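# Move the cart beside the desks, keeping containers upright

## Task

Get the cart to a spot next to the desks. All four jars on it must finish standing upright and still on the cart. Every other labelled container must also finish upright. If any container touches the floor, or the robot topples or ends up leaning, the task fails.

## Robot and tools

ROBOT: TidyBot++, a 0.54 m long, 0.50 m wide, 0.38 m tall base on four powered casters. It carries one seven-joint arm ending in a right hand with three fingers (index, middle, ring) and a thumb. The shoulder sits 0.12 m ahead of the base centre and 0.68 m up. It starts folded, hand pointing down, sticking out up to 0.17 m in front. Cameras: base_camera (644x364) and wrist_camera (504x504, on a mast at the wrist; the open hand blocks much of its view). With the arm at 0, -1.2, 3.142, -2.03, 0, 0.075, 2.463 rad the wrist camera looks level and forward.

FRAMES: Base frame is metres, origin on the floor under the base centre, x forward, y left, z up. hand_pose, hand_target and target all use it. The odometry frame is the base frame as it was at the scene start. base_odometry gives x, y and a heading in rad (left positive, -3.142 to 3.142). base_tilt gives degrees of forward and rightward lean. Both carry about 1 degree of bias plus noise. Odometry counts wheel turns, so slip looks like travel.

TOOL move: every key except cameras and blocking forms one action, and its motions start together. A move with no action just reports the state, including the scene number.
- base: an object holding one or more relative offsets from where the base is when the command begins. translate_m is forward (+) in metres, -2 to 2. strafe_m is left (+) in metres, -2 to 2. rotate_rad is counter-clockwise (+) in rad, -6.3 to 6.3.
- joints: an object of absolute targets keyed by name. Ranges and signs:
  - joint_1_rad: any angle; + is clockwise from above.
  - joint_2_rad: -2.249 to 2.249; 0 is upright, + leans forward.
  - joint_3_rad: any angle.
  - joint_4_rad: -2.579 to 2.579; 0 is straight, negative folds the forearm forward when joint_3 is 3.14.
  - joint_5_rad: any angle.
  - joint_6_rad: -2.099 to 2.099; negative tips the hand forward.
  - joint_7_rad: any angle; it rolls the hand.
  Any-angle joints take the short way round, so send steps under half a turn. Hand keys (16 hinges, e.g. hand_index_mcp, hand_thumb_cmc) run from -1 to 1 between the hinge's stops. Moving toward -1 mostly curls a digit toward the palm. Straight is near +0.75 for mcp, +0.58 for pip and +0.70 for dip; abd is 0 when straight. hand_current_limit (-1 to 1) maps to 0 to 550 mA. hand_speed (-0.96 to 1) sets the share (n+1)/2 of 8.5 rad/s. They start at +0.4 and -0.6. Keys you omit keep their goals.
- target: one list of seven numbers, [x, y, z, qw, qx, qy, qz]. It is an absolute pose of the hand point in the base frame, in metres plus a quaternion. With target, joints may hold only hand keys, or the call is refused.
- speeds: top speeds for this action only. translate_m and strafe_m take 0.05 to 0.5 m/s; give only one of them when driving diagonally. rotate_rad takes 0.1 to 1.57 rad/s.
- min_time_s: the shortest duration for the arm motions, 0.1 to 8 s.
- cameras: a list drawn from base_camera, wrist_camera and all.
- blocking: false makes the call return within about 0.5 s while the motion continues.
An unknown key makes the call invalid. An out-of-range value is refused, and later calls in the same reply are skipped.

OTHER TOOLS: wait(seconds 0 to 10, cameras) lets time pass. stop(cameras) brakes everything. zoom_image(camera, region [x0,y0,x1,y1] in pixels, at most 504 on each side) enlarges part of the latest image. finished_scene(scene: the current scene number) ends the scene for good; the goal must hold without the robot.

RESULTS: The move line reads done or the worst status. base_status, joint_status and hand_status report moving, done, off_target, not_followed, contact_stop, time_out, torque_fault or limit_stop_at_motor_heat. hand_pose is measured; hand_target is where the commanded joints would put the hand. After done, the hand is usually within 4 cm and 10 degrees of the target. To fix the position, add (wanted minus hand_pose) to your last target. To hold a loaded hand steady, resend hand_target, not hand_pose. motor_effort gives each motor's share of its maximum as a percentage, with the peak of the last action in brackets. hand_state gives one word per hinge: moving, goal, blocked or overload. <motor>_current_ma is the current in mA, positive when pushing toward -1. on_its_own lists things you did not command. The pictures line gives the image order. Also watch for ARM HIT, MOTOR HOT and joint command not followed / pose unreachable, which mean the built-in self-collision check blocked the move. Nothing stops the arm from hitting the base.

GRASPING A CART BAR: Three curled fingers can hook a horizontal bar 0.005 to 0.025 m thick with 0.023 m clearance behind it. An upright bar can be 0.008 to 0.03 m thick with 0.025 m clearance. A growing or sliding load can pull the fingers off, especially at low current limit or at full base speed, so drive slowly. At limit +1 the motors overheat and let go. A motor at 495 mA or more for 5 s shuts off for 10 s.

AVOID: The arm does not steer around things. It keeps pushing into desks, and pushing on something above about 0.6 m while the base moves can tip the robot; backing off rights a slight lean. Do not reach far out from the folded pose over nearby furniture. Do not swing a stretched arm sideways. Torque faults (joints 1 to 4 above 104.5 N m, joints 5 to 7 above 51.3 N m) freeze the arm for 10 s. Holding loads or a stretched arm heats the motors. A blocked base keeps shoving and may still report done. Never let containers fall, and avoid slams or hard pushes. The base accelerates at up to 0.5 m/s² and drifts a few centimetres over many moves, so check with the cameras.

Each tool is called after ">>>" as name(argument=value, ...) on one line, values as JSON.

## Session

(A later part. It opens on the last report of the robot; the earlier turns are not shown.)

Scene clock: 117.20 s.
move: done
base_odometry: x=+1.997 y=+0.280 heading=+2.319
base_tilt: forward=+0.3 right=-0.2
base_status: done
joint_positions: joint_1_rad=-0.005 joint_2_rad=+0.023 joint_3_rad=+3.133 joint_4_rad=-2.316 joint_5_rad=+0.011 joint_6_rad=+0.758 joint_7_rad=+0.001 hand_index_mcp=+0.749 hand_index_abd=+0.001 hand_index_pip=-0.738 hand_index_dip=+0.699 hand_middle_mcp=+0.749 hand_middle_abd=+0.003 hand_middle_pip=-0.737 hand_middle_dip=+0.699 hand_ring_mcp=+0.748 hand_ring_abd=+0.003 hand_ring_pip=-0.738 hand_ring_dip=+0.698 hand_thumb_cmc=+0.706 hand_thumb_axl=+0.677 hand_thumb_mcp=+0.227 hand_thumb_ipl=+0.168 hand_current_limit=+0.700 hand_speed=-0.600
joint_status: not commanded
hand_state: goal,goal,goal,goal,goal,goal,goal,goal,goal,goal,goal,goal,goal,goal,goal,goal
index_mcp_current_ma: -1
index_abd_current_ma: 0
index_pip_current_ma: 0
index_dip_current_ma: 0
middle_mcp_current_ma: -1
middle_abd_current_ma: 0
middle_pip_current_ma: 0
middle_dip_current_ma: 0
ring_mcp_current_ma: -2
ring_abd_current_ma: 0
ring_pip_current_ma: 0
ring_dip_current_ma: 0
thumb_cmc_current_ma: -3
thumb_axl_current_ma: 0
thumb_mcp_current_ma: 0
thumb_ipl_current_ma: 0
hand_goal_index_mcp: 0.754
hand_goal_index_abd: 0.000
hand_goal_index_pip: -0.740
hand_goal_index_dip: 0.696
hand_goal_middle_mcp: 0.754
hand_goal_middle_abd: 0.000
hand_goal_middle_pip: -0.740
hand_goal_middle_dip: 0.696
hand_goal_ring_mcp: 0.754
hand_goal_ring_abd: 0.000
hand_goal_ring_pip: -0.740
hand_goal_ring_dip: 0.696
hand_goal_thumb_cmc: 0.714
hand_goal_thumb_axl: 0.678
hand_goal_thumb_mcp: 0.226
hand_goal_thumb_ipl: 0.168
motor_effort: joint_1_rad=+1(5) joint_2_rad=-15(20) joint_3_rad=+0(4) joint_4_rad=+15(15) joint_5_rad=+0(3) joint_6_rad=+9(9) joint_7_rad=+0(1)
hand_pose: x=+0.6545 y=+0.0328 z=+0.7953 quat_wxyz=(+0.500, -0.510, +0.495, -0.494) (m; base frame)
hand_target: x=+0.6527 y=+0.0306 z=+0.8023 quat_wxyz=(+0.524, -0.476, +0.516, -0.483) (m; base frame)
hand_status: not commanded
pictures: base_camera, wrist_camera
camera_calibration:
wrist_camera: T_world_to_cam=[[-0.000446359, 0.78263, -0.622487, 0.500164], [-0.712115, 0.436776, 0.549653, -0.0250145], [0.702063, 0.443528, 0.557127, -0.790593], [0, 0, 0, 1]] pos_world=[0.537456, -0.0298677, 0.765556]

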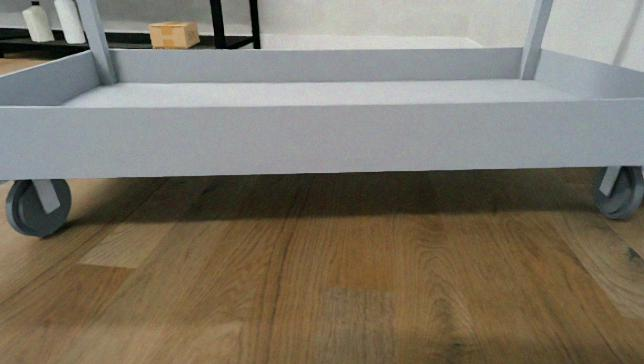

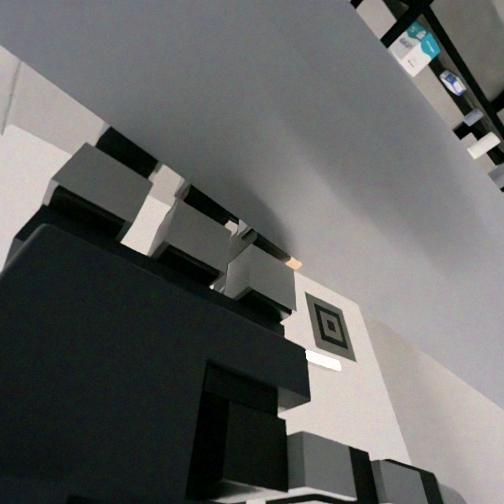

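>>> move(joints={"joint_2_rad":-0.176,"joint_4_rad":-1.97,"joint_6_rad":0.315}, min_time_s=2.5, cameras=["all"])

>>> move(joints={"joint_1_rad":0,"joint_2_rad":-1.2,"joint_3_rad":3.142,"joint_4_rad":-2.03,"joint_5_rad":0,"joint_6_rad":-0.7,"joint_7_rad":2.463}, cameras=["all"])

Scene clock: 122.10 s.
move: done
base_odometry: x=+1.997 y=+0.280 heading=+2.319
base_tilt: forward=+0.3 right=-0.2
base_status: not commanded
joint_positions: joint_1_rad=-0.005 joint_2_rad=-0.164 joint_3_rad=+3.133 joint_4_rad=-2.004 joint_5_rad=+0.011 joint_6_rad=+0.367 joint_7_rad=+0.001 hand_index_mcp=+0.749 hand_index_abd=+0.001 hand_index_pip=-0.738 hand_index_dip=+0.699 hand_middle_mcp=+0.749 hand_middle_abd=+0.003 hand_middle_pip=-0.738 hand_middle_dip=+0.699 hand_ring_mcp=+0.746 hand_ring_abd=+0.003 hand_ring_pip=-0.740 hand_ring_dip=+0.698 hand_thumb_cmc=+0.706 hand_thumb_axl=+0.677 hand_thumb_mcp=+0.227 hand_thumb_ipl=+0.168 hand_current_limit=+0.700 hand_speed=-0.600
joint_status: all done
hand_state: goal,goal,goal,goal,goal,goal,goal,goal,goal,goal,goal,goal,goal,goal,goal,goal
index_mcp_current_ma: -1
index_abd_current_ma: 0
index_pip_current_ma: 0
index_dip_current_ma: 0
middle_mcp_current_ma: -1
middle_abd_current_ma: 0
middle_pip_current_ma: 0
middle_dip_current_ma: 0
ring_mcp_current_ma: -3
ring_abd_current_ma: 0
ring_pip_current_ma: 0
ring_dip_current_ma: 0
thumb_cmc_current_ma: -3
thumb_axl_current_ma: 0
thumb_mcp_current_ma: 0
thumb_ipl_current_ma: 0
hand_goal_index_mcp: 0.754
hand_goal_index_abd: 0.000
hand_goal_index_pip: -0.740
hand_goal_index_dip: 0.696
hand_goal_middle_mcp: 0.754
hand_goal_middle_abd: 0.000
hand_goal_middle_pip: -0.740
hand_goal_middle_dip: 0.696
hand_goal_ring_mcp: 0.754
hand_goal_ring_abd: 0.000
hand_goal_ring_pip: -0.740
hand_goal_ring_dip: 0.696
hand_goal_thumb_cmc: 0.714
hand_goal_thumb_axl: 0.678
hand_goal_thumb_mcp: 0.226
hand_goal_thumb_ipl: 0.168
motor_effort: joint_1_rad=+2(2) joint_2_rad=-12(17) joint_3_rad=+1(1) joint_4_rad=+18(19) joint_5_rad=+1(1) joint_6_rad=+9(10) joint_7_rad=+0(1)
hand_pose: x=+0.6610 y=+0.0319 z=+0.9577 quat_wxyz=(+0.525, -0.482, +0.468, -0.523) (m; base frame)
hand_target: x=+0.6597 y=+0.0305 z=+0.9716 quat_wxyz=(+0.543, -0.457, +0.495, -0.501) (m; base frame)
hand_status: not commanded
pictures: base_camera, wrist_camera
camera_calibration:
wrist_camera: T_world_to_cam=[[0.0701839, 0.780968, -0.620616, 0.553493], [-0.765726, 0.440918, 0.468247, 0.00398695], [0.639327, 0.442358, 0.628952, -0.91245], [0, 0, 0, 1]] pos_world=[0.54756, -0.0303888, 0.915527]

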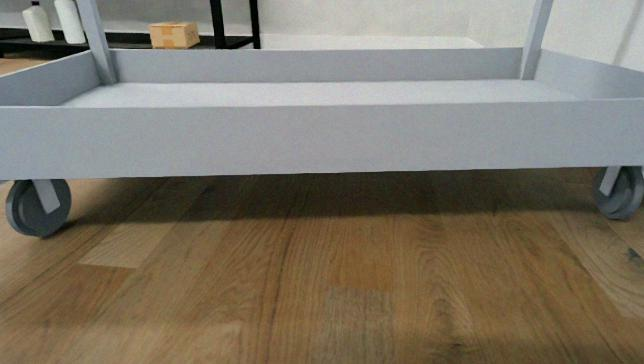

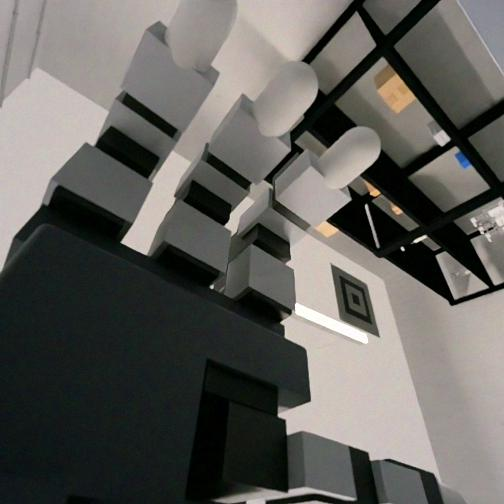

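Scene clock: 125.40 s.
move: done
base_odometry: x=+1.997 y=+0.280 heading=+2.319
base_tilt: forward=+0.3 right=-0.2
base_status: not commanded
joint_positions: joint_1_rad=-0.005 joint_2_rad=-1.187 joint_3_rad=+3.133 joint_4_rad=-2.005 joint_5_rad=+0.011 joint_6_rad=-0.647 joint_7_rad=+2.376 hand_index_mcp=+0.757 hand_index_abd=+0.001 hand_index_pip=-0.738 hand_index_dip=+0.699 hand_middle_mcp=+0.757 hand_middle_abd=+0.003 hand_middle_pip=-0.738 hand_middle_dip=+0.699 hand_ring_mcp=+0.757 hand_ring_abd=+0.003 hand_ring_pip=-0.740 hand_ring_dip=+0.698 hand_thumb_cmc=+0.718 hand_thumb_axl=+0.677 hand_thumb_mcp=+0.227 hand_thumb_ipl=+0.168 hand_current_limit=+0.700 hand_speed=-0.600
joint_status: all done
hand_state: goal,goal,goal,goal,goal,goal,goal,goal,goal,goal,goal,goal,goal,goal,goal,goal
index_mcp_current_ma: 0
index_abd_current_ma: 0
index_pip_current_ma: 0
index_dip_current_ma: 0
middle_mcp_current_ma: 0
middle_abd_current_ma: 0
middle_pip_current_ma: 0
middle_dip_current_ma: 0
ring_mcp_current_ma: 1
ring_abd_current_ma: 0
ring_pip_current_ma: 0
ring_dip_current_ma: 0
thumb_cmc_current_ma: 1
thumb_axl_current_ma: 0
thumb_mcp_current_ma: 0
thumb_ipl_current_ma: 0
hand_goal_index_mcp: 0.754
hand_goal_index_abd: 0.000
hand_goal_index_pip: -0.740
hand_goal_index_dip: 0.696
hand_goal_middle_mcp: 0.754
hand_goal_middle_abd: 0.000
hand_goal_middle_pip: -0.740
hand_goal_middle_dip: 0.696
hand_goal_ring_mcp: 0.754
hand_goal_ring_abd: 0.000
hand_goal_ring_pip: -0.740
hand_goal_ring_dip: 0.696
hand_goal_thumb_cmc: 0.714
hand_goal_thumb_axl: 0.678
hand_goal_thumb_mcp: 0.226
hand_goal_thumb_ipl: 0.168
motor_effort: joint_1_rad=+1(2) joint_2_rad=+15(17) joint_3_rad=+1(2) joint_4_rad=+16(20) joint_5_rad=+0(2) joint_6_rad=+9(11) joint_7_rad=+1(2)
hand_pose: x=+0.2532 y=-0.0709 z=+1.1325 quat_wxyz=(-0.296, -0.613, -0.268, -0.682) (m; base frame)
hand_target: x=+0.2579 y=-0.0698 z=+1.1106 quat_wxyz=(-0.311, -0.625, -0.299, -0.651) (m; base frame)
hand_status: not commanded
pictures: base_camera, wrist_camera
camera_calibration:
wrist_camera: T_world_to_cam=[[0.0337008, -0.995984, -0.0829418, 0.0452067], [-0.63064, 0.0431896, -0.774873, 1.00069], [0.775343, 0.0784203, -0.626652, 0.645436], [0, 0, 0, 1]] pos_world=[0.129114, -0.0488093, 1.18362]

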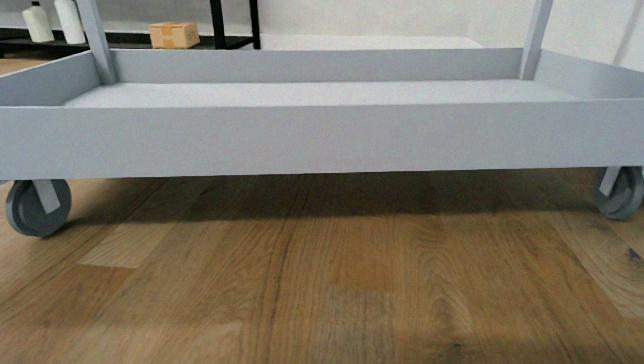

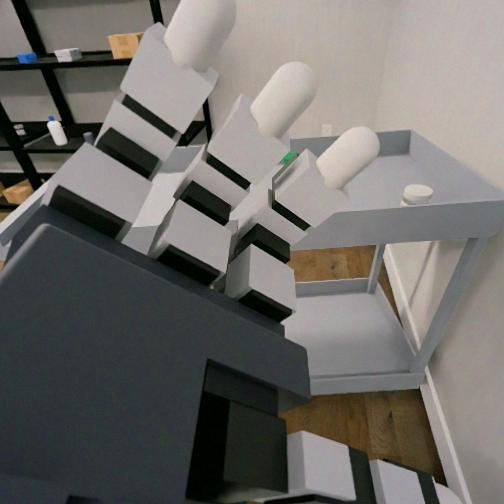

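>>> move(base={"strafe_m":1.25}, joints={"hand_index_pip":0.58,"hand_middle_pip":0.58,"hand_ring_pip":0.58}, cameras=["base_camera"])

>>> move(base={"translate_m":1.5}, cameras=["base_camera"])

>>> move(base={"rotate_rad":-1.65}, cameras=["all"])

Scene clock: 129.23 s.
move: done
base_odometry: x=+1.081 y=-0.570 heading=+2.319
base_tilt: forward=+0.3 right=-0.2
base_status: done
joint_positions: joint_1_rad=-0.003 joint_2_rad=-1.187 joint_3_rad=+3.133 joint_4_rad=-2.005 joint_5_rad=+0.011 joint_6_rad=-0.649 joint_7_rad=+2.378 hand_index_mcp=+0.759 hand_index_abd=+0.001 hand_index_pip=+0.580 hand_index_dip=+0.699 hand_middle_mcp=+0.759 hand_middle_abd=+0.003 hand_middle_pip=+0.579 hand_middle_dip=+0.699 hand_ring_mcp=+0.760 hand_ring_abd=+0.003 hand_ring_pip=+0.579 hand_ring_dip=+0.698 hand_thumb_cmc=+0.719 hand_thumb_axl=+0.677 hand_thumb_mcp=+0.227 hand_thumb_ipl=+0.168 hand_current_limit=+0.700 hand_speed=-0.600
joint_status: all done
hand_state: goal,goal,goal,goal,goal,goal,goal,goal,goal,goal,goal,goal,goal,goal,goal,goal
index_mcp_current_ma: 1
index_abd_current_ma: 0
index_pip_current_ma: 0
index_dip_current_ma: 0
middle_mcp_current_ma: 1
middle_abd_current_ma: 0
middle_pip_current_ma: 0
middle_dip_current_ma: 0
ring_mcp_current_ma: 2
ring_abd_current_ma: 0
ring_pip_current_ma: 0
ring_dip_current_ma: 0
thumb_cmc_current_ma: 1
thumb_axl_current_ma: 0
thumb_mcp_current_ma: 0
thumb_ipl_current_ma: 0
hand_goal_index_mcp: 0.754
hand_goal_index_abd: 0.000
hand_goal_index_pip: 0.580
hand_goal_index_dip: 0.696
hand_goal_middle_mcp: 0.754
hand_goal_middle_abd: 0.000
hand_goal_middle_pip: 0.580
hand_goal_middle_dip: 0.696
hand_goal_ring_mcp: 0.754
hand_goal_ring_abd: 0.000
hand_goal_ring_pip: 0.580
hand_goal_ring_dip: 0.696
hand_goal_thumb_cmc: 0.714
hand_goal_thumb_axl: 0.678
hand_goal_thumb_mcp: 0.226
hand_goal_thumb_ipl: 0.168
motor_effort: joint_1_rad=+1(3) joint_2_rad=+15(16) joint_3_rad=+1(3) joint_4_rad=+16(16) joint_5_rad=+0(1) joint_6_rad=+9(9) joint_7_rad=+1(1)
hand_pose: x=+0.2534 y=-0.0712 z=+1.1318 quat_wxyz=(-0.297, -0.614, -0.268, -0.681) (m; base frame)
hand_target: x=+0.2579 y=-0.0698 z=+1.1106 quat_wxyz=(-0.311, -0.625, -0.299, -0.651) (m; base frame)
hand_status: not commanded
pictures: base_camera

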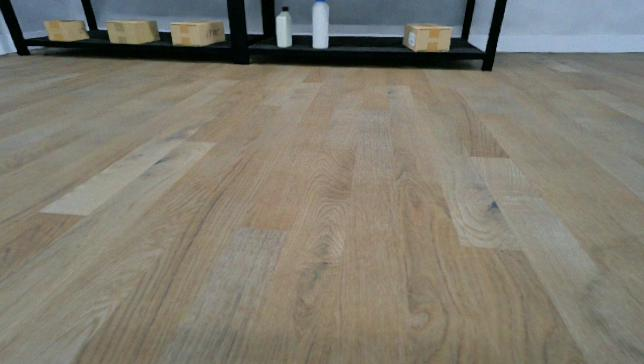

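Scene clock: 132.87 s.
move: done
base_odometry: x=+0.060 y=+0.529 heading=+2.320
base_tilt: forward=+0.3 right=-0.2
base_status: done
joint_positions: joint_1_rad=-0.003 joint_2_rad=-1.191 joint_3_rad=+3.133 joint_4_rad=-2.010 joint_5_rad=+0.011 joint_6_rad=-0.651 joint_7_rad=+2.378 hand_index_mcp=+0.759 hand_index_abd=+0.001 hand_index_pip=+0.580 hand_index_dip=+0.699 hand_middle_mcp=+0.760 hand_middle_abd=+0.003 hand_middle_pip=+0.579 hand_middle_dip=+0.699 hand_ring_mcp=+0.760 hand_ring_abd=+0.003 hand_ring_pip=+0.580 hand_ring_dip=+0.698 hand_thumb_cmc=+0.719 hand_thumb_axl=+0.677 hand_thumb_mcp=+0.227 hand_thumb_ipl=+0.168 hand_current_limit=+0.700 hand_speed=-0.600
joint_status: not commanded
hand_state: goal,goal,goal,goal,goal,goal,goal,goal,goal,goal,goal,goal,goal,goal,goal,goal
index_mcp_current_ma: 1
index_abd_current_ma: 0
index_pip_current_ma: 0
index_dip_current_ma: 0
middle_mcp_current_ma: 1
middle_abd_current_ma: 0
middle_pip_current_ma: 0
middle_dip_current_ma: 0
ring_mcp_current_ma: 2
ring_abd_current_ma: 0
ring_pip_current_ma: 0
ring_dip_current_ma: 0
thumb_cmc_current_ma: 1
thumb_axl_current_ma: 0
thumb_mcp_current_ma: 0
thumb_ipl_current_ma: 0
hand_goal_index_mcp: 0.754
hand_goal_index_abd: 0.000
hand_goal_index_pip: 0.580
hand_goal_index_dip: 0.696
hand_goal_middle_mcp: 0.754
hand_goal_middle_abd: 0.000
hand_goal_middle_pip: 0.580
hand_goal_middle_dip: 0.696
hand_goal_ring_mcp: 0.754
hand_goal_ring_abd: 0.000
hand_goal_ring_pip: 0.580
hand_goal_ring_dip: 0.696
hand_goal_thumb_cmc: 0.714
hand_goal_thumb_axl: 0.678
hand_goal_thumb_mcp: 0.226
hand_goal_thumb_ipl: 0.168
motor_effort: joint_1_rad=+1(2) joint_2_rad=+15(17) joint_3_rad=+1(2) joint_4_rad=+15(16) joint_5_rad=+0(1) joint_6_rad=+9(10) joint_7_rad=+1(1)
hand_pose: x=+0.2530 y=-0.0712 z=+1.1294 quat_wxyz=(-0.297, -0.615, -0.268, -0.680) (m; base frame)
hand_target: x=+0.2579 y=-0.0698 z=+1.1106 quat_wxyz=(-0.311, -0.625, -0.299, -0.651) (m; base frame)
hand_status: not commanded
pictures: base_camera

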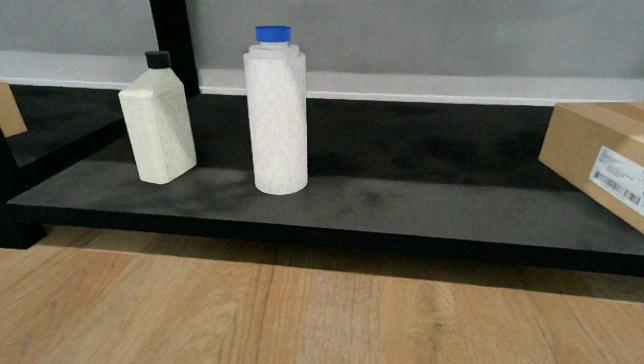

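Scene clock: 135.20 s.
move: done
base_odometry: x=+0.060 y=+0.529 heading=+0.671
base_tilt: forward=+0.3 right=-0.2
base_status: done
joint_positions: joint_1_rad=-0.003 joint_2_rad=-1.191 joint_3_rad=+3.133 joint_4_rad=-2.010 joint_5_rad=+0.011 joint_6_rad=-0.651 joint_7_rad=+2.378 hand_index_mcp=+0.759 hand_index_abd=+0.001 hand_index_pip=+0.580 hand_index_dip=+0.699 hand_middle_mcp=+0.760 hand_middle_abd=+0.003 hand_middle_pip=+0.579 hand_middle_dip=+0.699 hand_ring_mcp=+0.760 hand_ring_abd=+0.003 hand_ring_pip=+0.580 hand_ring_dip=+0.698 hand_thumb_cmc=+0.719 hand_thumb_axl=+0.677 hand_thumb_mcp=+0.227 hand_thumb_ipl=+0.168 hand_current_limit=+0.700 hand_speed=-0.600
joint_status: not commanded
hand_state: goal,goal,goal,goal,goal,goal,goal,goal,goal,goal,goal,goal,goal,goal,goal,goal
index_mcp_current_ma: 1
index_abd_current_ma: 0
index_pip_current_ma: 0
index_dip_current_ma: 0
middle_mcp_current_ma: 2
middle_abd_current_ma: 0
middle_pip_current_ma: 0
middle_dip_current_ma: 0
ring_mcp_current_ma: 2
ring_abd_current_ma: 0
ring_pip_current_ma: 0
ring_dip_current_ma: 0
thumb_cmc_current_ma: 1
thumb_axl_current_ma: 0
thumb_mcp_current_ma: 0
thumb_ipl_current_ma: 0
hand_goal_index_mcp: 0.754
hand_goal_index_abd: 0.000
hand_goal_index_pip: 0.580
hand_goal_index_dip: 0.696
hand_goal_middle_mcp: 0.754
hand_goal_middle_abd: 0.000
hand_goal_middle_pip: 0.580
hand_goal_middle_dip: 0.696
hand_goal_ring_mcp: 0.754
hand_goal_ring_abd: 0.000
hand_goal_ring_pip: 0.580
hand_goal_ring_dip: 0.696
hand_goal_thumb_cmc: 0.714
hand_goal_thumb_axl: 0.678
hand_goal_thumb_mcp: 0.226
hand_goal_thumb_ipl: 0.168
motor_effort: joint_1_rad=+1(3) joint_2_rad=+15(16) joint_3_rad=+1(2) joint_4_rad=+15(16) joint_5_rad=+1(1) joint_6_rad=+9(9) joint_7_rad=+0(1)
hand_pose: x=+0.2530 y=-0.0712 z=+1.1293 quat_wxyz=(-0.297, -0.615, -0.268, -0.680) (m; base frame)
hand_target: x=+0.2579 y=-0.0698 z=+1.1106 quat_wxyz=(-0.311, -0.625, -0.299, -0.651) (m; base frame)
hand_status: not commanded
pictures: base_camera, wrist_camera
camera_calibration:
wrist_camera: T_world_to_cam=[[0.0314756, -0.996213, -0.0810432, 0.0430273], [-0.634422, 0.0427426, -0.771804, 0.995517], [0.772346, 0.0757086, -0.630674, 0.648803], [0, 0, 0, 1]] pos_world=[0.129123, -0.0488065, 1.18101]

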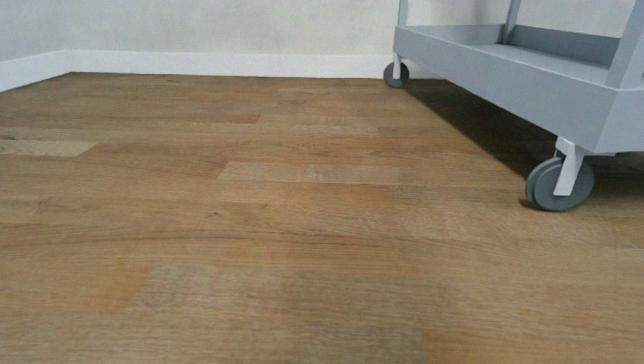

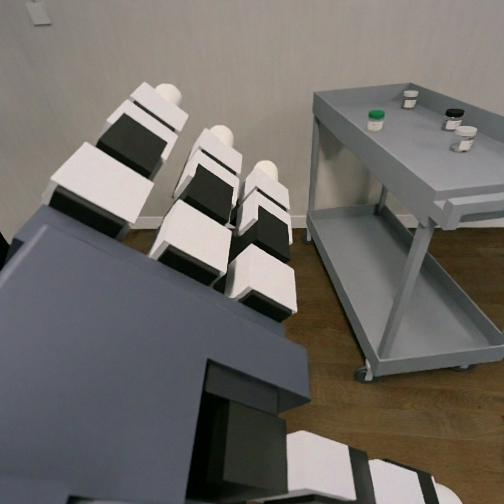

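>>> move(base={"rotate_rad":-1.571})

>>> move(base={"translate_m":-0.16}, cameras=["base_camera"])

>>> move(base={"strafe_m":0.5}, speeds={"strafe_m":0.3}, cameras=["all"])

Scene clock: 140.60 s.
move: done
base_odometry: x=+0.060 y=+0.529 heading=-0.900
base_tilt: forward=+0.3 right=-0.2
base_status: done
joint_positions: joint_1_rad=-0.003 joint_2_rad=-1.191 joint_3_rad=+3.133 joint_4_rad=-2.010 joint_5_rad=+0.011 joint_6_rad=-0.651 joint_7_rad=+2.378 hand_index_mcp=+0.759 hand_index_abd=+0.001 hand_index_pip=+0.580 hand_index_dip=+0.699 hand_middle_mcp=+0.760 hand_middle_abd=+0.003 hand_middle_pip=+0.579 hand_middle_dip=+0.699 hand_ring_mcp=+0.760 hand_ring_abd=+0.003 hand_ring_pip=+0.580 hand_ring_dip=+0.698 hand_thumb_cmc=+0.719 hand_thumb_axl=+0.677 hand_thumb_mcp=+0.227 hand_thumb_ipl=+0.168 hand_current_limit=+0.700 hand_speed=-0.600
joint_status: not commanded
hand_state: goal,goal,goal,goal,goal,goal,goal,goal,goal,goal,goal,goal,goal,goal,goal,goal
index_mcp_current_ma: 1
index_abd_current_ma: 0
index_pip_current_ma: 0
index_dip_current_ma: 0
middle_mcp_current_ma: 2
middle_abd_current_ma: 0
middle_pip_current_ma: 0
middle_dip_current_ma: 0
ring_mcp_current_ma: 2
ring_abd_current_ma: 0
ring_pip_current_ma: 0
ring_dip_current_ma: 0
thumb_cmc_current_ma: 1
thumb_axl_current_ma: 0
thumb_mcp_current_ma: 0
thumb_ipl_current_ma: 0
hand_goal_index_mcp: 0.754
hand_goal_index_abd: 0.000
hand_goal_index_pip: 0.580
hand_goal_index_dip: 0.696
hand_goal_middle_mcp: 0.754
hand_goal_middle_abd: 0.000
hand_goal_middle_pip: 0.580
hand_goal_middle_dip: 0.696
hand_goal_ring_mcp: 0.754
hand_goal_ring_abd: 0.000
hand_goal_ring_pip: 0.580
hand_goal_ring_dip: 0.696
hand_goal_thumb_cmc: 0.714
hand_goal_thumb_axl: 0.678
hand_goal_thumb_mcp: 0.226
hand_goal_thumb_ipl: 0.168
motor_effort: joint_1_rad=+1(2) joint_2_rad=+15(16) joint_3_rad=+1(2) joint_4_rad=+16(16) joint_5_rad=+1(1) joint_6_rad=+9(9) joint_7_rad=+1(1)
hand_pose: x=+0.2530 y=-0.0712 z=+1.1293 quat_wxyz=(-0.297, -0.615, -0.268, -0.680) (m; base frame)
hand_target: x=+0.2579 y=-0.0698 z=+1.1106 quat_wxyz=(-0.311, -0.625, -0.299, -0.651) (m; base frame)
hand_status: not commanded
pictures: none

Scene clock: 142.00 s.
move: done
base_odometry: x=-0.040 y=+0.654 heading=-0.901
base_tilt: forward=+0.3 right=-0.2
base_status: done
joint_positions: joint_1_rad=-0.003 joint_2_rad=-1.198 joint_3_rad=+3.133 joint_4_rad=-2.011 joint_5_rad=+0.011 joint_6_rad=-0.652 joint_7_rad=+2.378 hand_index_mcp=+0.759 hand_index_abd=+0.001 hand_index_pip=+0.580 hand_index_dip=+0.699 hand_middle_mcp=+0.760 hand_middle_abd=+0.003 hand_middle_pip=+0.579 hand_middle_dip=+0.699 hand_ring_mcp=+0.760 hand_ring_abd=+0.003 hand_ring_pip=+0.580 hand_ring_dip=+0.698 hand_thumb_cmc=+0.719 hand_thumb_axl=+0.677 hand_thumb_mcp=+0.227 hand_thumb_ipl=+0.168 hand_current_limit=+0.700 hand_speed=-0.600
joint_status: not commanded
hand_state: goal,goal,goal,goal,goal,goal,goal,goal,goal,goal,goal,goal,goal,goal,goal,goal
index_mcp_current_ma: 1
index_abd_current_ma: 0
index_pip_current_ma: 0
index_dip_current_ma: 0
middle_mcp_current_ma: 2
middle_abd_current_ma: 0
middle_pip_current_ma: 0
middle_dip_current_ma: 0
ring_mcp_current_ma: 2
ring_abd_current_ma: 0
ring_pip_current_ma: 0
ring_dip_current_ma: 0
thumb_cmc_current_ma: 1
thumb_axl_current_ma: 0
thumb_mcp_current_ma: 0
thumb_ipl_current_ma: 0
hand_goal_index_mcp: 0.754
hand_goal_index_abd: 0.000
hand_goal_index_pip: 0.580
hand_goal_index_dip: 0.696
hand_goal_middle_mcp: 0.754
hand_goal_middle_abd: 0.000
hand_goal_middle_pip: 0.580
hand_goal_middle_dip: 0.696
hand_goal_ring_mcp: 0.754
hand_goal_ring_abd: 0.000
hand_goal_ring_pip: 0.580
hand_goal_ring_dip: 0.696
hand_goal_thumb_cmc: 0.714
hand_goal_thumb_axl: 0.678
hand_goal_thumb_mcp: 0.226
hand_goal_thumb_ipl: 0.168
motor_effort: joint_1_rad=+1(2) joint_2_rad=+15(18) joint_3_rad=+1(2) joint_4_rad=+16(16) joint_5_rad=+0(1) joint_6_rad=+9(9) joint_7_rad=+0(1)
hand_pose: x=+0.2501 y=-0.0712 z=+1.1296 quat_wxyz=(-0.298, -0.613, -0.268, -0.682) (m; base frame)
hand_target: x=+0.2579 y=-0.0698 z=+1.1106 quat_wxyz=(-0.311, -0.625, -0.299, -0.651) (m; base frame)
hand_status: not commanded
pictures: base_camera

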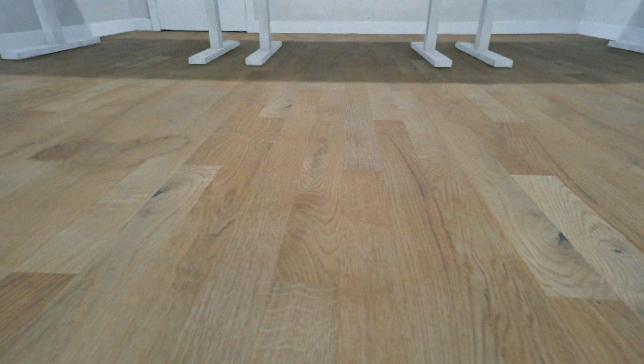

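Scene clock: 144.53 s.
move: done
base_odometry: x=+0.352 y=+0.965 heading=-0.900
base_tilt: forward=+0.3 right=-0.2
base_status: done
joint_positions: joint_1_rad=-0.003 joint_2_rad=-1.198 joint_3_rad=+3.134 joint_4_rad=-2.011 joint_5_rad=+0.011 joint_6_rad=-0.652 joint_7_rad=+2.378 hand_index_mcp=+0.759 hand_index_abd=+0.001 hand_index_pip=+0.580 hand_index_dip=+0.699 hand_middle_mcp=+0.760 hand_middle_abd=+0.003 hand_middle_pip=+0.580 hand_middle_dip=+0.699 hand_ring_mcp=+0.760 hand_ring_abd=+0.003 hand_ring_pip=+0.580 hand_ring_dip=+0.698 hand_thumb_cmc=+0.719 hand_thumb_axl=+0.677 hand_thumb_mcp=+0.227 hand_thumb_ipl=+0.168 hand_current_limit=+0.700 hand_speed=-0.600
joint_status: not commanded
hand_state: goal,goal,goal,goal,goal,goal,goal,goal,goal,goal,goal,goal,goal,goal,goal,goal
index_mcp_current_ma: 1
index_abd_current_ma: 0
index_pip_current_ma: 0
index_dip_current_ma: 0
middle_mcp_current_ma: 2
middle_abd_current_ma: 0
middle_pip_current_ma: 0
middle_dip_current_ma: 0
ring_mcp_current_ma: 2
ring_abd_current_ma: 0
ring_pip_current_ma: 0
ring_dip_current_ma: 0
thumb_cmc_current_ma: 1
thumb_axl_current_ma: 0
thumb_mcp_current_ma: 0
thumb_ipl_current_ma: 0
hand_goal_index_mcp: 0.754
hand_goal_index_abd: 0.000
hand_goal_index_pip: 0.580
hand_goal_index_dip: 0.696
hand_goal_middle_mcp: 0.754
hand_goal_middle_abd: 0.000
hand_goal_middle_pip: 0.580
hand_goal_middle_dip: 0.696
hand_goal_ring_mcp: 0.754
hand_goal_ring_abd: 0.000
hand_goal_ring_pip: 0.580
hand_goal_ring_dip: 0.696
hand_goal_thumb_cmc: 0.714
hand_goal_thumb_axl: 0.678
hand_goal_thumb_mcp: 0.226
hand_goal_thumb_ipl: 0.168
motor_effort: joint_1_rad=+1(3) joint_2_rad=+15(16) joint_3_rad=+1(3) joint_4_rad=+15(16) joint_5_rad=+0(1) joint_6_rad=+9(10) joint_7_rad=+0(1)
hand_pose: x=+0.2500 y=-0.0716 z=+1.1296 quat_wxyz=(-0.298, -0.613, -0.267, -0.681) (m; base frame)
hand_target: x=+0.2579 y=-0.0698 z=+1.1106 quat_wxyz=(-0.311, -0.625, -0.299, -0.651) (m; base frame)
hand_status: not commanded
pictures: base_camera, wrist_camera
camera_calibration:
wrist_camera: T_world_to_cam=[[0.0309464, -0.996194, -0.0814806, 0.04337], [-0.629978, 0.0438493, -0.775374, 0.996817], [0.775996, 0.075326, -0.626223, 0.645272], [0, 0, 0, 1]] pos_world=[0.125902, -0.0491104, 1.18052]

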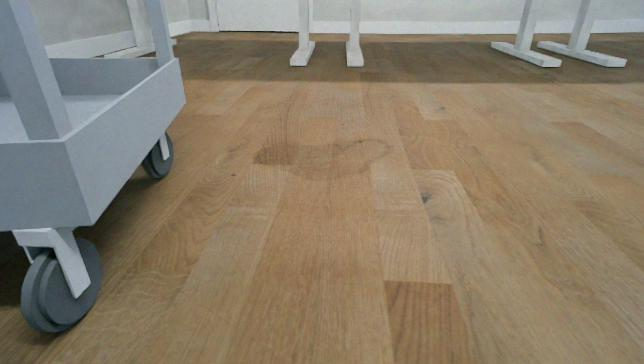

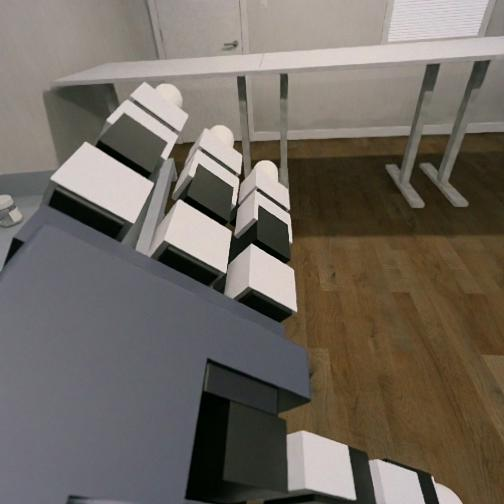

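>>> move(base={"strafe_m":0.76}, speeds={"strafe_m":0.3}, cameras=["all"])

Scene clock: 150.13 s.
move: done
base_odometry: x=+0.947 y=+1.437 heading=-0.900
base_tilt: forward=+0.3 right=-0.2
base_status: done
joint_positions: joint_1_rad=-0.002 joint_2_rad=-1.198 joint_3_rad=+3.134 joint_4_rad=-2.011 joint_5_rad=+0.011 joint_6_rad=-0.652 joint_7_rad=+2.378 hand_index_mcp=+0.759 hand_index_abd=+0.001 hand_index_pip=+0.580 hand_index_dip=+0.699 hand_middle_mcp=+0.760 hand_middle_abd=+0.003 hand_middle_pip=+0.580 hand_middle_dip=+0.699 hand_ring_mcp=+0.760 hand_ring_abd=+0.003 hand_ring_pip=+0.580 hand_ring_dip=+0.698 hand_thumb_cmc=+0.719 hand_thumb_axl=+0.677 hand_thumb_mcp=+0.227 hand_thumb_ipl=+0.168 hand_current_limit=+0.700 hand_speed=-0.600
joint_status: not commanded
hand_state: goal,goal,goal,goal,goal,goal,goal,goal,goal,goal,goal,goal,goal,goal,goal,goal
index_mcp_current_ma: 1
index_abd_current_ma: 0
index_pip_current_ma: 0
index_dip_current_ma: 0
middle_mcp_current_ma: 2
middle_abd_current_ma: 0
middle_pip_current_ma: 0
middle_dip_current_ma: 0
ring_mcp_current_ma: 2
ring_abd_current_ma: 0
ring_pip_current_ma: 0
ring_dip_current_ma: 0
thumb_cmc_current_ma: 1
thumb_axl_current_ma: 0
thumb_mcp_current_ma: 0
thumb_ipl_current_ma: 0
hand_goal_index_mcp: 0.754
hand_goal_index_abd: 0.000
hand_goal_index_pip: 0.580
hand_goal_index_dip: 0.696
hand_goal_middle_mcp: 0.754
hand_goal_middle_abd: 0.000
hand_goal_middle_pip: 0.580
hand_goal_middle_dip: 0.696
hand_goal_ring_mcp: 0.754
hand_goal_ring_abd: 0.000
hand_goal_ring_pip: 0.580
hand_goal_ring_dip: 0.696
hand_goal_thumb_cmc: 0.714
hand_goal_thumb_axl: 0.678
hand_goal_thumb_mcp: 0.226
hand_goal_thumb_ipl: 0.168
motor_effort: joint_1_rad=+1(3) joint_2_rad=+15(17) joint_3_rad=+1(3) joint_4_rad=+15(16) joint_5_rad=+0(1) joint_6_rad=+9(9) joint_7_rad=+0(1)
hand_pose: x=+0.2500 y=-0.0719 z=+1.1295 quat_wxyz=(-0.298, -0.613, -0.267, -0.681) (m; base frame)
hand_target: x=+0.2579 y=-0.0698 z=+1.1106 quat_wxyz=(-0.311, -0.625, -0.299, -0.651) (m; base frame)
hand_status: not commanded
pictures: base_camera, wrist_camera
camera_calibration:
wrist_camera: T_world_to_cam=[[0.0302645, -0.996197, -0.0817012, 0.043518], [-0.629939, 0.044453, -0.775371, 0.996781], [0.776055, 0.074933, -0.626198, 0.64531], [0, 0, 0, 1]] pos_world=[0.125799, -0.0493125, 1.18052]

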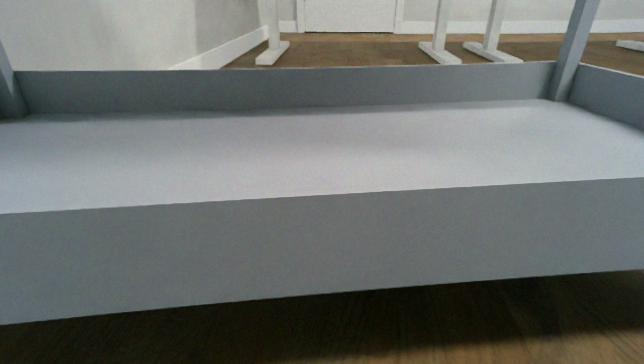

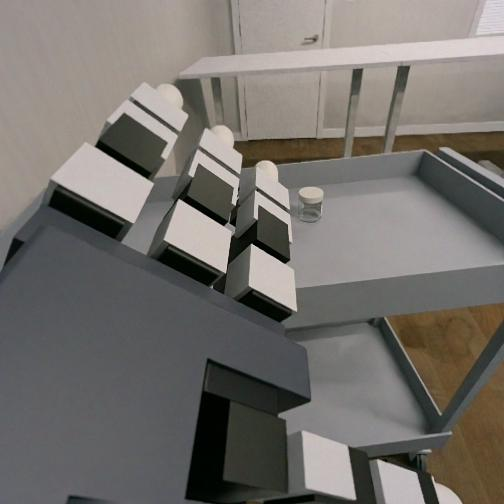

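>>> move(base={"translate_m":0.35}, speeds={"translate_m":0.1}, cameras=["all"])

Scene clock: 155.17 s.
move: done
base_odometry: x=+1.165 y=+1.163 heading=-0.900
base_tilt: forward=+0.4 right=-0.2
base_status: done
joint_positions: joint_1_rad=-0.002 joint_2_rad=-1.198 joint_3_rad=+3.134 joint_4_rad=-2.012 joint_5_rad=+0.011 joint_6_rad=-0.652 joint_7_rad=+2.379 hand_index_mcp=+0.760 hand_index_abd=+0.001 hand_index_pip=+0.580 hand_index_dip=+0.699 hand_middle_mcp=+0.760 hand_middle_abd=+0.003 hand_middle_pip=+0.580 hand_middle_dip=+0.699 hand_ring_mcp=+0.761 hand_ring_abd=+0.003 hand_ring_pip=+0.580 hand_ring_dip=+0.698 hand_thumb_cmc=+0.720 hand_thumb_axl=+0.677 hand_thumb_mcp=+0.227 hand_thumb_ipl=+0.168 hand_current_limit=+0.700 hand_speed=-0.600
joint_status: not commanded
hand_state: goal,goal,goal,goal,goal,goal,goal,goal,goal,goal,goal,goal,goal,goal,goal,goal
index_mcp_current_ma: 1
index_abd_current_ma: 0
index_pip_current_ma: 0
index_dip_current_ma: 0
middle_mcp_current_ma: 2
middle_abd_current_ma: 0
middle_pip_current_ma: 0
middle_dip_current_ma: 0
ring_mcp_current_ma: 2
ring_abd_current_ma: 0
ring_pip_current_ma: 0
ring_dip_current_ma: 0
thumb_cmc_current_ma: 1
thumb_axl_current_ma: 0
thumb_mcp_current_ma: 0
thumb_ipl_current_ma: 0
hand_goal_index_mcp: 0.754
hand_goal_index_abd: 0.000
hand_goal_index_pip: 0.580
hand_goal_index_dip: 0.696
hand_goal_middle_mcp: 0.754
hand_goal_middle_abd: 0.000
hand_goal_middle_pip: 0.580
hand_goal_middle_dip: 0.696
hand_goal_ring_mcp: 0.754
hand_goal_ring_abd: 0.000
hand_goal_ring_pip: 0.580
hand_goal_ring_dip: 0.696
hand_goal_thumb_cmc: 0.714
hand_goal_thumb_axl: 0.678
hand_goal_thumb_mcp: 0.226
hand_goal_thumb_ipl: 0.168
motor_effort: joint_1_rad=+1(2) joint_2_rad=+15(17) joint_3_rad=+1(2) joint_4_rad=+16(16) joint_5_rad=+1(1) joint_6_rad=+9(9) joint_7_rad=+0(1)
hand_pose: x=+0.2504 y=-0.0719 z=+1.1290 quat_wxyz=(-0.298, -0.614, -0.267, -0.681) (m; base frame)
hand_target: x=+0.2579 y=-0.0698 z=+1.1106 quat_wxyz=(-0.311, -0.625, -0.299, -0.651) (m; base frame)
hand_status: not commanded
pictures: base_camera, wrist_camera
camera_calibration:
wrist_camera: T_world_to_cam=[[0.0301195, -0.996209, -0.0816167, 0.043493], [-0.631146, 0.0443619, -0.774394, 0.995918], [0.775079, 0.0748364, -0.627417, 0.646201], [0, 0, 0, 1]] pos_world=[0.126404, -0.0492121, 1.18022]

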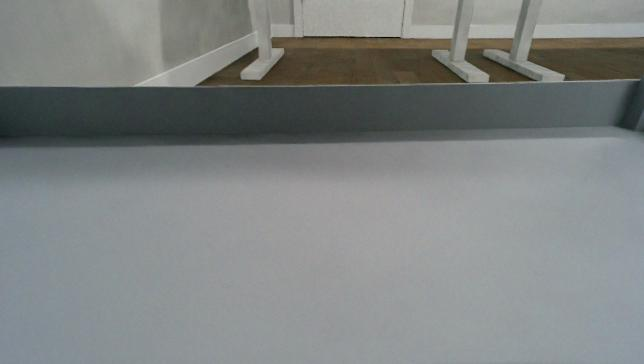

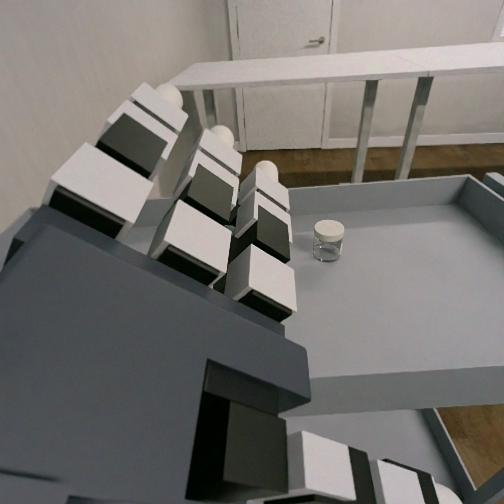

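>>> zoom_image(camera="wrist_camera", region=[300, 20, 504, 224])

>>> move(base={"translate_m":0.4}, speeds={"translate_m":0.1}, cameras=["all"])

>>> zoom_image(camera="wrist_camera", region=[300, 20, 504, 224])

Scaled by 2.471.

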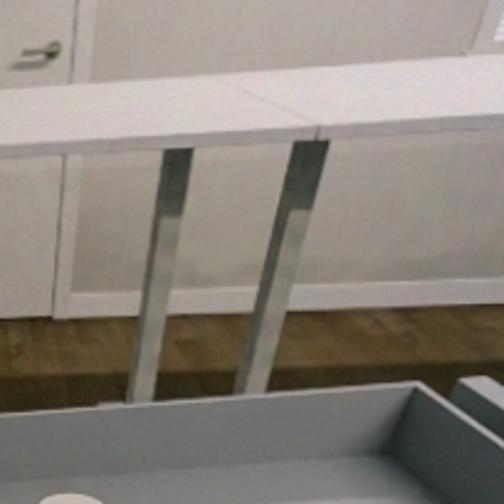

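Scene clock: 161.60 s.
move: done
base_odometry: x=+1.414 y=+0.850 heading=-0.900
base_tilt: forward=+0.3 right=-0.2
base_status: done
joint_positions: joint_1_rad=-0.002 joint_2_rad=-1.197 joint_3_rad=+3.134 joint_4_rad=-2.012 joint_5_rad=+0.011 joint_6_rad=-0.653 joint_7_rad=+2.379 hand_index_mcp=+0.760 hand_index_abd=+0.001 hand_index_pip=+0.580 hand_index_dip=+0.699 hand_middle_mcp=+0.760 hand_middle_abd=+0.003 hand_middle_pip=+0.580 hand_middle_dip=+0.699 hand_ring_mcp=+0.761 hand_ring_abd=+0.003 hand_ring_pip=+0.580 hand_ring_dip=+0.698 hand_thumb_cmc=+0.720 hand_thumb_axl=+0.677 hand_thumb_mcp=+0.227 hand_thumb_ipl=+0.168 hand_current_limit=+0.700 hand_speed=-0.600
joint_status: not commanded
hand_state: goal,goal,goal,goal,goal,goal,goal,goal,goal,goal,goal,goal,goal,goal,goal,goal
index_mcp_current_ma: 2
index_abd_current_ma: 0
index_pip_current_ma: 0
index_dip_current_ma: 0
middle_mcp_current_ma: 2
middle_abd_current_ma: 0
middle_pip_current_ma: 0
middle_dip_current_ma: 0
ring_mcp_current_ma: 2
ring_abd_current_ma: 0
ring_pip_current_ma: 0
ring_dip_current_ma: 0
thumb_cmc_current_ma: 1
thumb_axl_current_ma: 0
thumb_mcp_current_ma: 0
thumb_ipl_current_ma: 0
hand_goal_index_mcp: 0.754
hand_goal_index_abd: 0.000
hand_goal_index_pip: 0.580
hand_goal_index_dip: 0.696
hand_goal_middle_mcp: 0.754
hand_goal_middle_abd: 0.000
hand_goal_middle_pip: 0.580
hand_goal_middle_dip: 0.696
hand_goal_ring_mcp: 0.754
hand_goal_ring_abd: 0.000
hand_goal_ring_pip: 0.580
hand_goal_ring_dip: 0.696
hand_goal_thumb_cmc: 0.714
hand_goal_thumb_axl: 0.678
hand_goal_thumb_mcp: 0.226
hand_goal_thumb_ipl: 0.168
motor_effort: joint_1_rad=+1(2) joint_2_rad=+15(18) joint_3_rad=+1(2) joint_4_rad=+15(16) joint_5_rad=+1(1) joint_6_rad=+9(10) joint_7_rad=+1(1)
hand_pose: x=+0.2511 y=-0.0719 z=+1.1285 quat_wxyz=(-0.298, -0.614, -0.267, -0.680) (m; base frame)
hand_target: x=+0.2579 y=-0.0698 z=+1.1106 quat_wxyz=(-0.311, -0.625, -0.299, -0.651) (m; base frame)
hand_status: not commanded
pictures: base_camera, wrist_camera
camera_calibration:
wrist_camera: T_world_to_cam=[[0.0299647, -0.996209, -0.0816682, 0.0435274], [-0.63259, 0.0443599, -0.773215, 0.994921], [0.773907, 0.0748317, -0.628863, 0.647317], [0, 0, 0, 1]] pos_world=[0.12711, -0.0492121, 1.17992]

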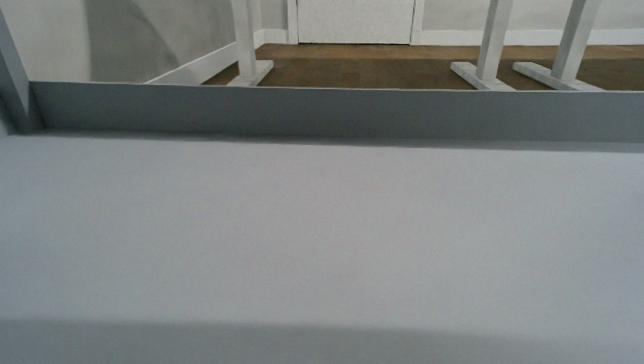

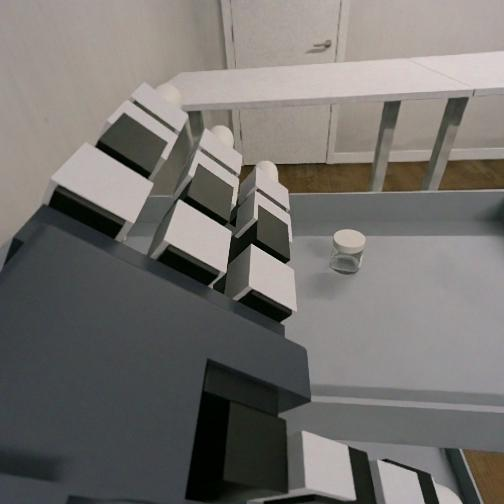

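Scaled by 2.471.

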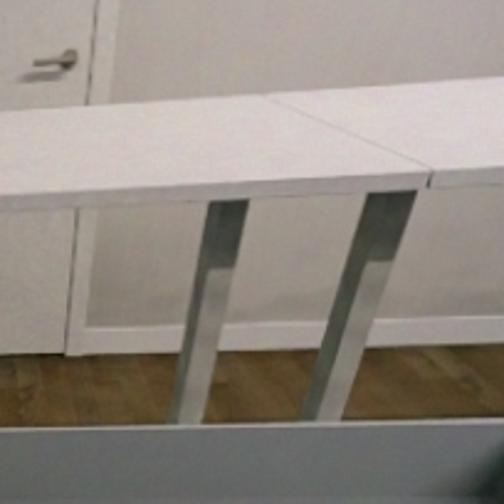

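>>> move(base={"translate_m":0.35}, speeds={"translate_m":0.08}, cameras=["all"])

>>> zoom_image(camera="wrist_camera", region=[300, 20, 504, 224])

Scene clock: 168.23 s.
move: done
base_odometry: x=+1.631 y=+0.576 heading=-0.900
base_tilt: forward=+0.3 right=-0.2
base_status: done
joint_positions: joint_1_rad=-0.002 joint_2_rad=-1.196 joint_3_rad=+3.134 joint_4_rad=-2.013 joint_5_rad=+0.011 joint_6_rad=-0.653 joint_7_rad=+2.379 hand_index_mcp=+0.760 hand_index_abd=+0.001 hand_index_pip=+0.580 hand_index_dip=+0.699 hand_middle_mcp=+0.760 hand_middle_abd=+0.003 hand_middle_pip=+0.580 hand_middle_dip=+0.699 hand_ring_mcp=+0.761 hand_ring_abd=+0.003 hand_ring_pip=+0.580 hand_ring_dip=+0.698 hand_thumb_cmc=+0.720 hand_thumb_axl=+0.677 hand_thumb_mcp=+0.227 hand_thumb_ipl=+0.168 hand_current_limit=+0.700 hand_speed=-0.600
joint_status: not commanded
hand_state: goal,goal,goal,goal,goal,goal,goal,goal,goal,goal,goal,goal,goal,goal,goal,goal
index_mcp_current_ma: 2
index_abd_current_ma: 0
index_pip_current_ma: 0
index_dip_current_ma: 0
middle_mcp_current_ma: 2
middle_abd_current_ma: 0
middle_pip_current_ma: 0
middle_dip_current_ma: 0
ring_mcp_current_ma: 2
ring_abd_current_ma: 0
ring_pip_current_ma: 0
ring_dip_current_ma: 0
thumb_cmc_current_ma: 1
thumb_axl_current_ma: 0
thumb_mcp_current_ma: 0
thumb_ipl_current_ma: 0
hand_goal_index_mcp: 0.754
hand_goal_index_abd: 0.000
hand_goal_index_pip: 0.580
hand_goal_index_dip: 0.696
hand_goal_middle_mcp: 0.754
hand_goal_middle_abd: 0.000
hand_goal_middle_pip: 0.580
hand_goal_middle_dip: 0.696
hand_goal_ring_mcp: 0.754
hand_goal_ring_abd: 0.000
hand_goal_ring_pip: 0.580
hand_goal_ring_dip: 0.696
hand_goal_thumb_cmc: 0.714
hand_goal_thumb_axl: 0.678
hand_goal_thumb_mcp: 0.226
hand_goal_thumb_ipl: 0.168
motor_effort: joint_1_rad=+1(2) joint_2_rad=+15(18) joint_3_rad=+1(2) joint_4_rad=+15(16) joint_5_rad=+1(1) joint_6_rad=+9(10) joint_7_rad=+0(1)
hand_pose: x=+0.2515 y=-0.0719 z=+1.1281 quat_wxyz=(-0.297, -0.615, -0.268, -0.680) (m; base frame)
hand_target: x=+0.2579 y=-0.0698 z=+1.1106 quat_wxyz=(-0.311, -0.625, -0.299, -0.651) (m; base frame)
hand_status: not commanded
pictures: base_camera, wrist_camera
camera_calibration:
wrist_camera: T_world_to_cam=[[0.0298606, -0.996209, -0.0817073, 0.0435469], [-0.633583, 0.0443598, -0.772402, 0.994173], [0.773098, 0.0748328, -0.629857, 0.648013], [0, 0, 0, 1]] pos_world=[0.127614, -0.0492121, 1.17961]

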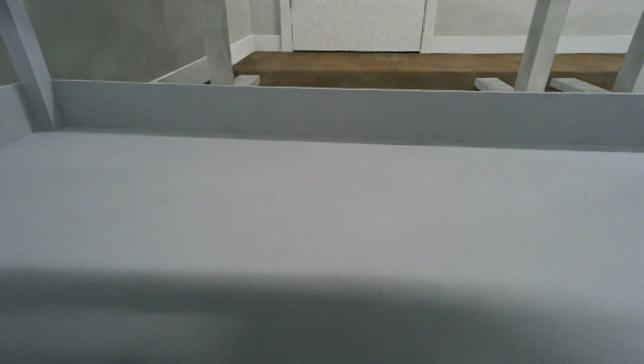

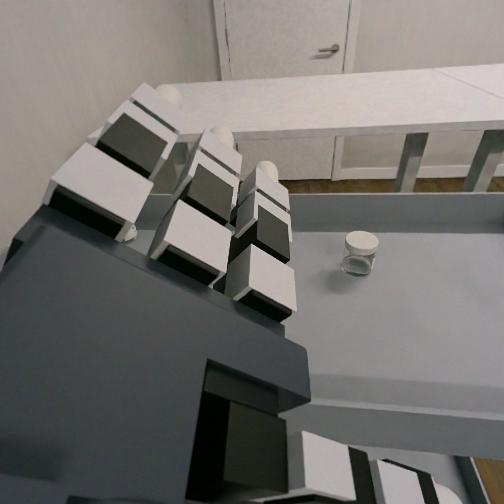

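Scaled by 2.471.

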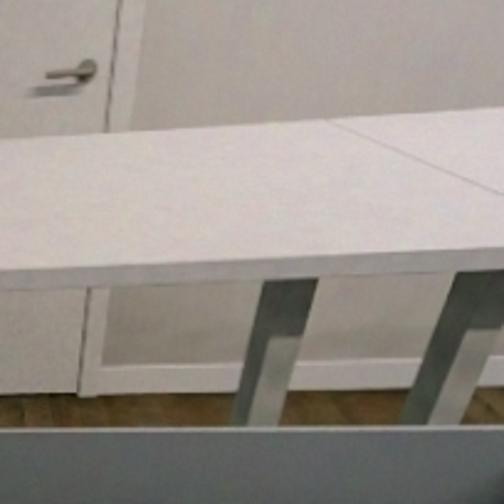

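>>> move(base={"translate_m":-0.05,"strafe_m":-0.05,"rotate_rad":-0.055}, speeds={"translate_m":0.1})

>>> move(base={"translate_m":0.25}, speeds={"translate_m":0.08}, cameras=["all"])

>>> zoom_image(camera="wrist_camera", region=[300, 50, 504, 254])

Scene clock: 173.77 s.
move: done
base_odometry: x=+1.561 y=+0.584 heading=-0.954
base_tilt: forward=+0.3 right=-0.2
base_status: done
joint_positions: joint_1_rad=-0.002 joint_2_rad=-1.196 joint_3_rad=+3.134 joint_4_rad=-2.013 joint_5_rad=+0.011 joint_6_rad=-0.653 joint_7_rad=+2.379 hand_index_mcp=+0.760 hand_index_abd=+0.001 hand_index_pip=+0.580 hand_index_dip=+0.699 hand_middle_mcp=+0.760 hand_middle_abd=+0.003 hand_middle_pip=+0.580 hand_middle_dip=+0.699 hand_ring_mcp=+0.761 hand_ring_abd=+0.003 hand_ring_pip=+0.580 hand_ring_dip=+0.698 hand_thumb_cmc=+0.720 hand_thumb_axl=+0.677 hand_thumb_mcp=+0.227 hand_thumb_ipl=+0.168 hand_current_limit=+0.700 hand_speed=-0.600
joint_status: not commanded
hand_state: goal,goal,goal,goal,goal,goal,goal,goal,goal,goal,goal,goal,goal,goal,goal,goal
index_mcp_current_ma: 2
index_abd_current_ma: 0
index_pip_current_ma: 0
index_dip_current_ma: 0
middle_mcp_current_ma: 2
middle_abd_current_ma: 0
middle_pip_current_ma: 0
middle_dip_current_ma: 0
ring_mcp_current_ma: 2
ring_abd_current_ma: 0
ring_pip_current_ma: 0
ring_dip_current_ma: 0
thumb_cmc_current_ma: 1
thumb_axl_current_ma: 0
thumb_mcp_current_ma: 0
thumb_ipl_current_ma: 0
hand_goal_index_mcp: 0.754
hand_goal_index_abd: 0.000
hand_goal_index_pip: 0.580
hand_goal_index_dip: 0.696
hand_goal_middle_mcp: 0.754
hand_goal_middle_abd: 0.000
hand_goal_middle_pip: 0.580
hand_goal_middle_dip: 0.696
hand_goal_ring_mcp: 0.754
hand_goal_ring_abd: 0.000
hand_goal_ring_pip: 0.580
hand_goal_ring_dip: 0.696
hand_goal_thumb_cmc: 0.714
hand_goal_thumb_axl: 0.678
hand_goal_thumb_mcp: 0.226
hand_goal_thumb_ipl: 0.168
motor_effort: joint_1_rad=+2(2) joint_2_rad=+15(16) joint_3_rad=+2(2) joint_4_rad=+15(16) joint_5_rad=+0(1) joint_6_rad=+9(9) joint_7_rad=+0(1)
hand_pose: x=+0.2515 y=-0.0719 z=+1.1281 quat_wxyz=(-0.297, -0.615, -0.268, -0.680) (m; base frame)
hand_target: x=+0.2579 y=-0.0698 z=+1.1106 quat_wxyz=(-0.311, -0.625, -0.299, -0.651) (m; base frame)
hand_status: not commanded
pictures: none

Scene clock: 177.43 s.
move: done
base_odometry: x=+1.706 y=+0.380 heading=-0.955
base_tilt: forward=+0.3 right=-0.2
base_status: done
joint_positions: joint_1_rad=-0.002 joint_2_rad=-1.197 joint_3_rad=+3.134 joint_4_rad=-2.013 joint_5_rad=+0.011 joint_6_rad=-0.653 joint_7_rad=+2.379 hand_index_mcp=+0.760 hand_index_abd=+0.001 hand_index_pip=+0.580 hand_index_dip=+0.699 hand_middle_mcp=+0.760 hand_middle_abd=+0.003 hand_middle_pip=+0.580 hand_middle_dip=+0.699 hand_ring_mcp=+0.761 hand_ring_abd=+0.003 hand_ring_pip=+0.580 hand_ring_dip=+0.698 hand_thumb_cmc=+0.720 hand_thumb_axl=+0.677 hand_thumb_mcp=+0.227 hand_thumb_ipl=+0.168 hand_current_limit=+0.700 hand_speed=-0.600
joint_status: not commanded
hand_state: goal,goal,goal,goal,goal,goal,goal,goal,goal,goal,goal,goal,goal,goal,goal,goal
index_mcp_current_ma: 2
index_abd_current_ma: 0
index_pip_current_ma: 0
index_dip_current_ma: 0
middle_mcp_current_ma: 2
middle_abd_current_ma: 0
middle_pip_current_ma: 0
middle_dip_current_ma: 0
ring_mcp_current_ma: 2
ring_abd_current_ma: 0
ring_pip_current_ma: 0
ring_dip_current_ma: 0
thumb_cmc_current_ma: 1
thumb_axl_current_ma: 0
thumb_mcp_current_ma: 0
thumb_ipl_current_ma: 0
hand_goal_index_mcp: 0.754
hand_goal_index_abd: 0.000
hand_goal_index_pip: 0.580
hand_goal_index_dip: 0.696
hand_goal_middle_mcp: 0.754
hand_goal_middle_abd: 0.000
hand_goal_middle_pip: 0.580
hand_goal_middle_dip: 0.696
hand_goal_ring_mcp: 0.754
hand_goal_ring_abd: 0.000
hand_goal_ring_pip: 0.580
hand_goal_ring_dip: 0.696
hand_goal_thumb_cmc: 0.714
hand_goal_thumb_axl: 0.678
hand_goal_thumb_mcp: 0.226
hand_goal_thumb_ipl: 0.168
motor_effort: joint_1_rad=+1(3) joint_2_rad=+15(18) joint_3_rad=+1(2) joint_4_rad=+15(16) joint_5_rad=+1(1) joint_6_rad=+9(9) joint_7_rad=+0(1)
hand_pose: x=+0.2513 y=-0.0719 z=+1.1280 quat_wxyz=(-0.297, -0.614, -0.268, -0.680) (m; base frame)
hand_target: x=+0.2579 y=-0.0698 z=+1.1106 quat_wxyz=(-0.311, -0.625, -0.299, -0.651) (m; base frame)
hand_status: not commanded
pictures: base_camera, wrist_camera
camera_calibration:
wrist_camera: T_world_to_cam=[[0.0298548, -0.996221, -0.0815626, 0.0433747], [-0.633467, 0.0442625, -0.772503, 0.994069], [0.773193, 0.0747302, -0.629752, 0.647964], [0, 0, 0, 1]] pos_world=[0.127413, -0.0492117, 1.17951]

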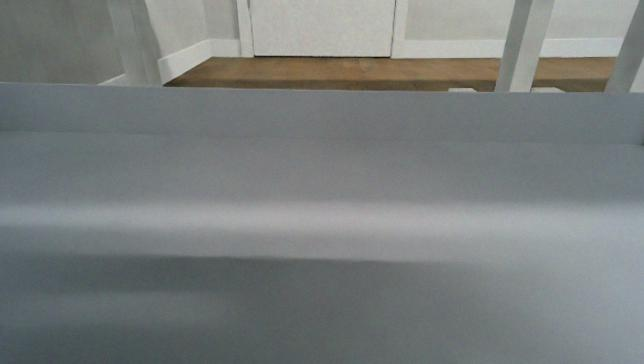

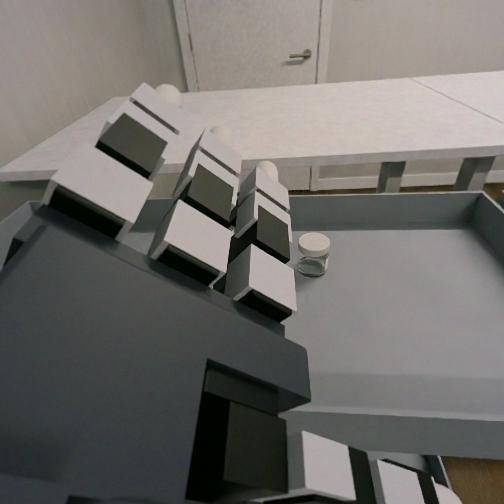

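Scaled by 2.471.

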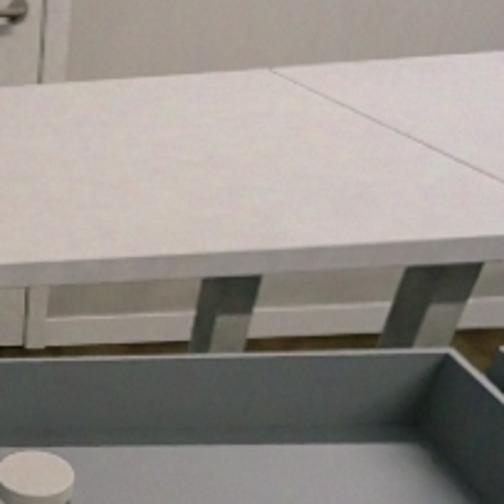

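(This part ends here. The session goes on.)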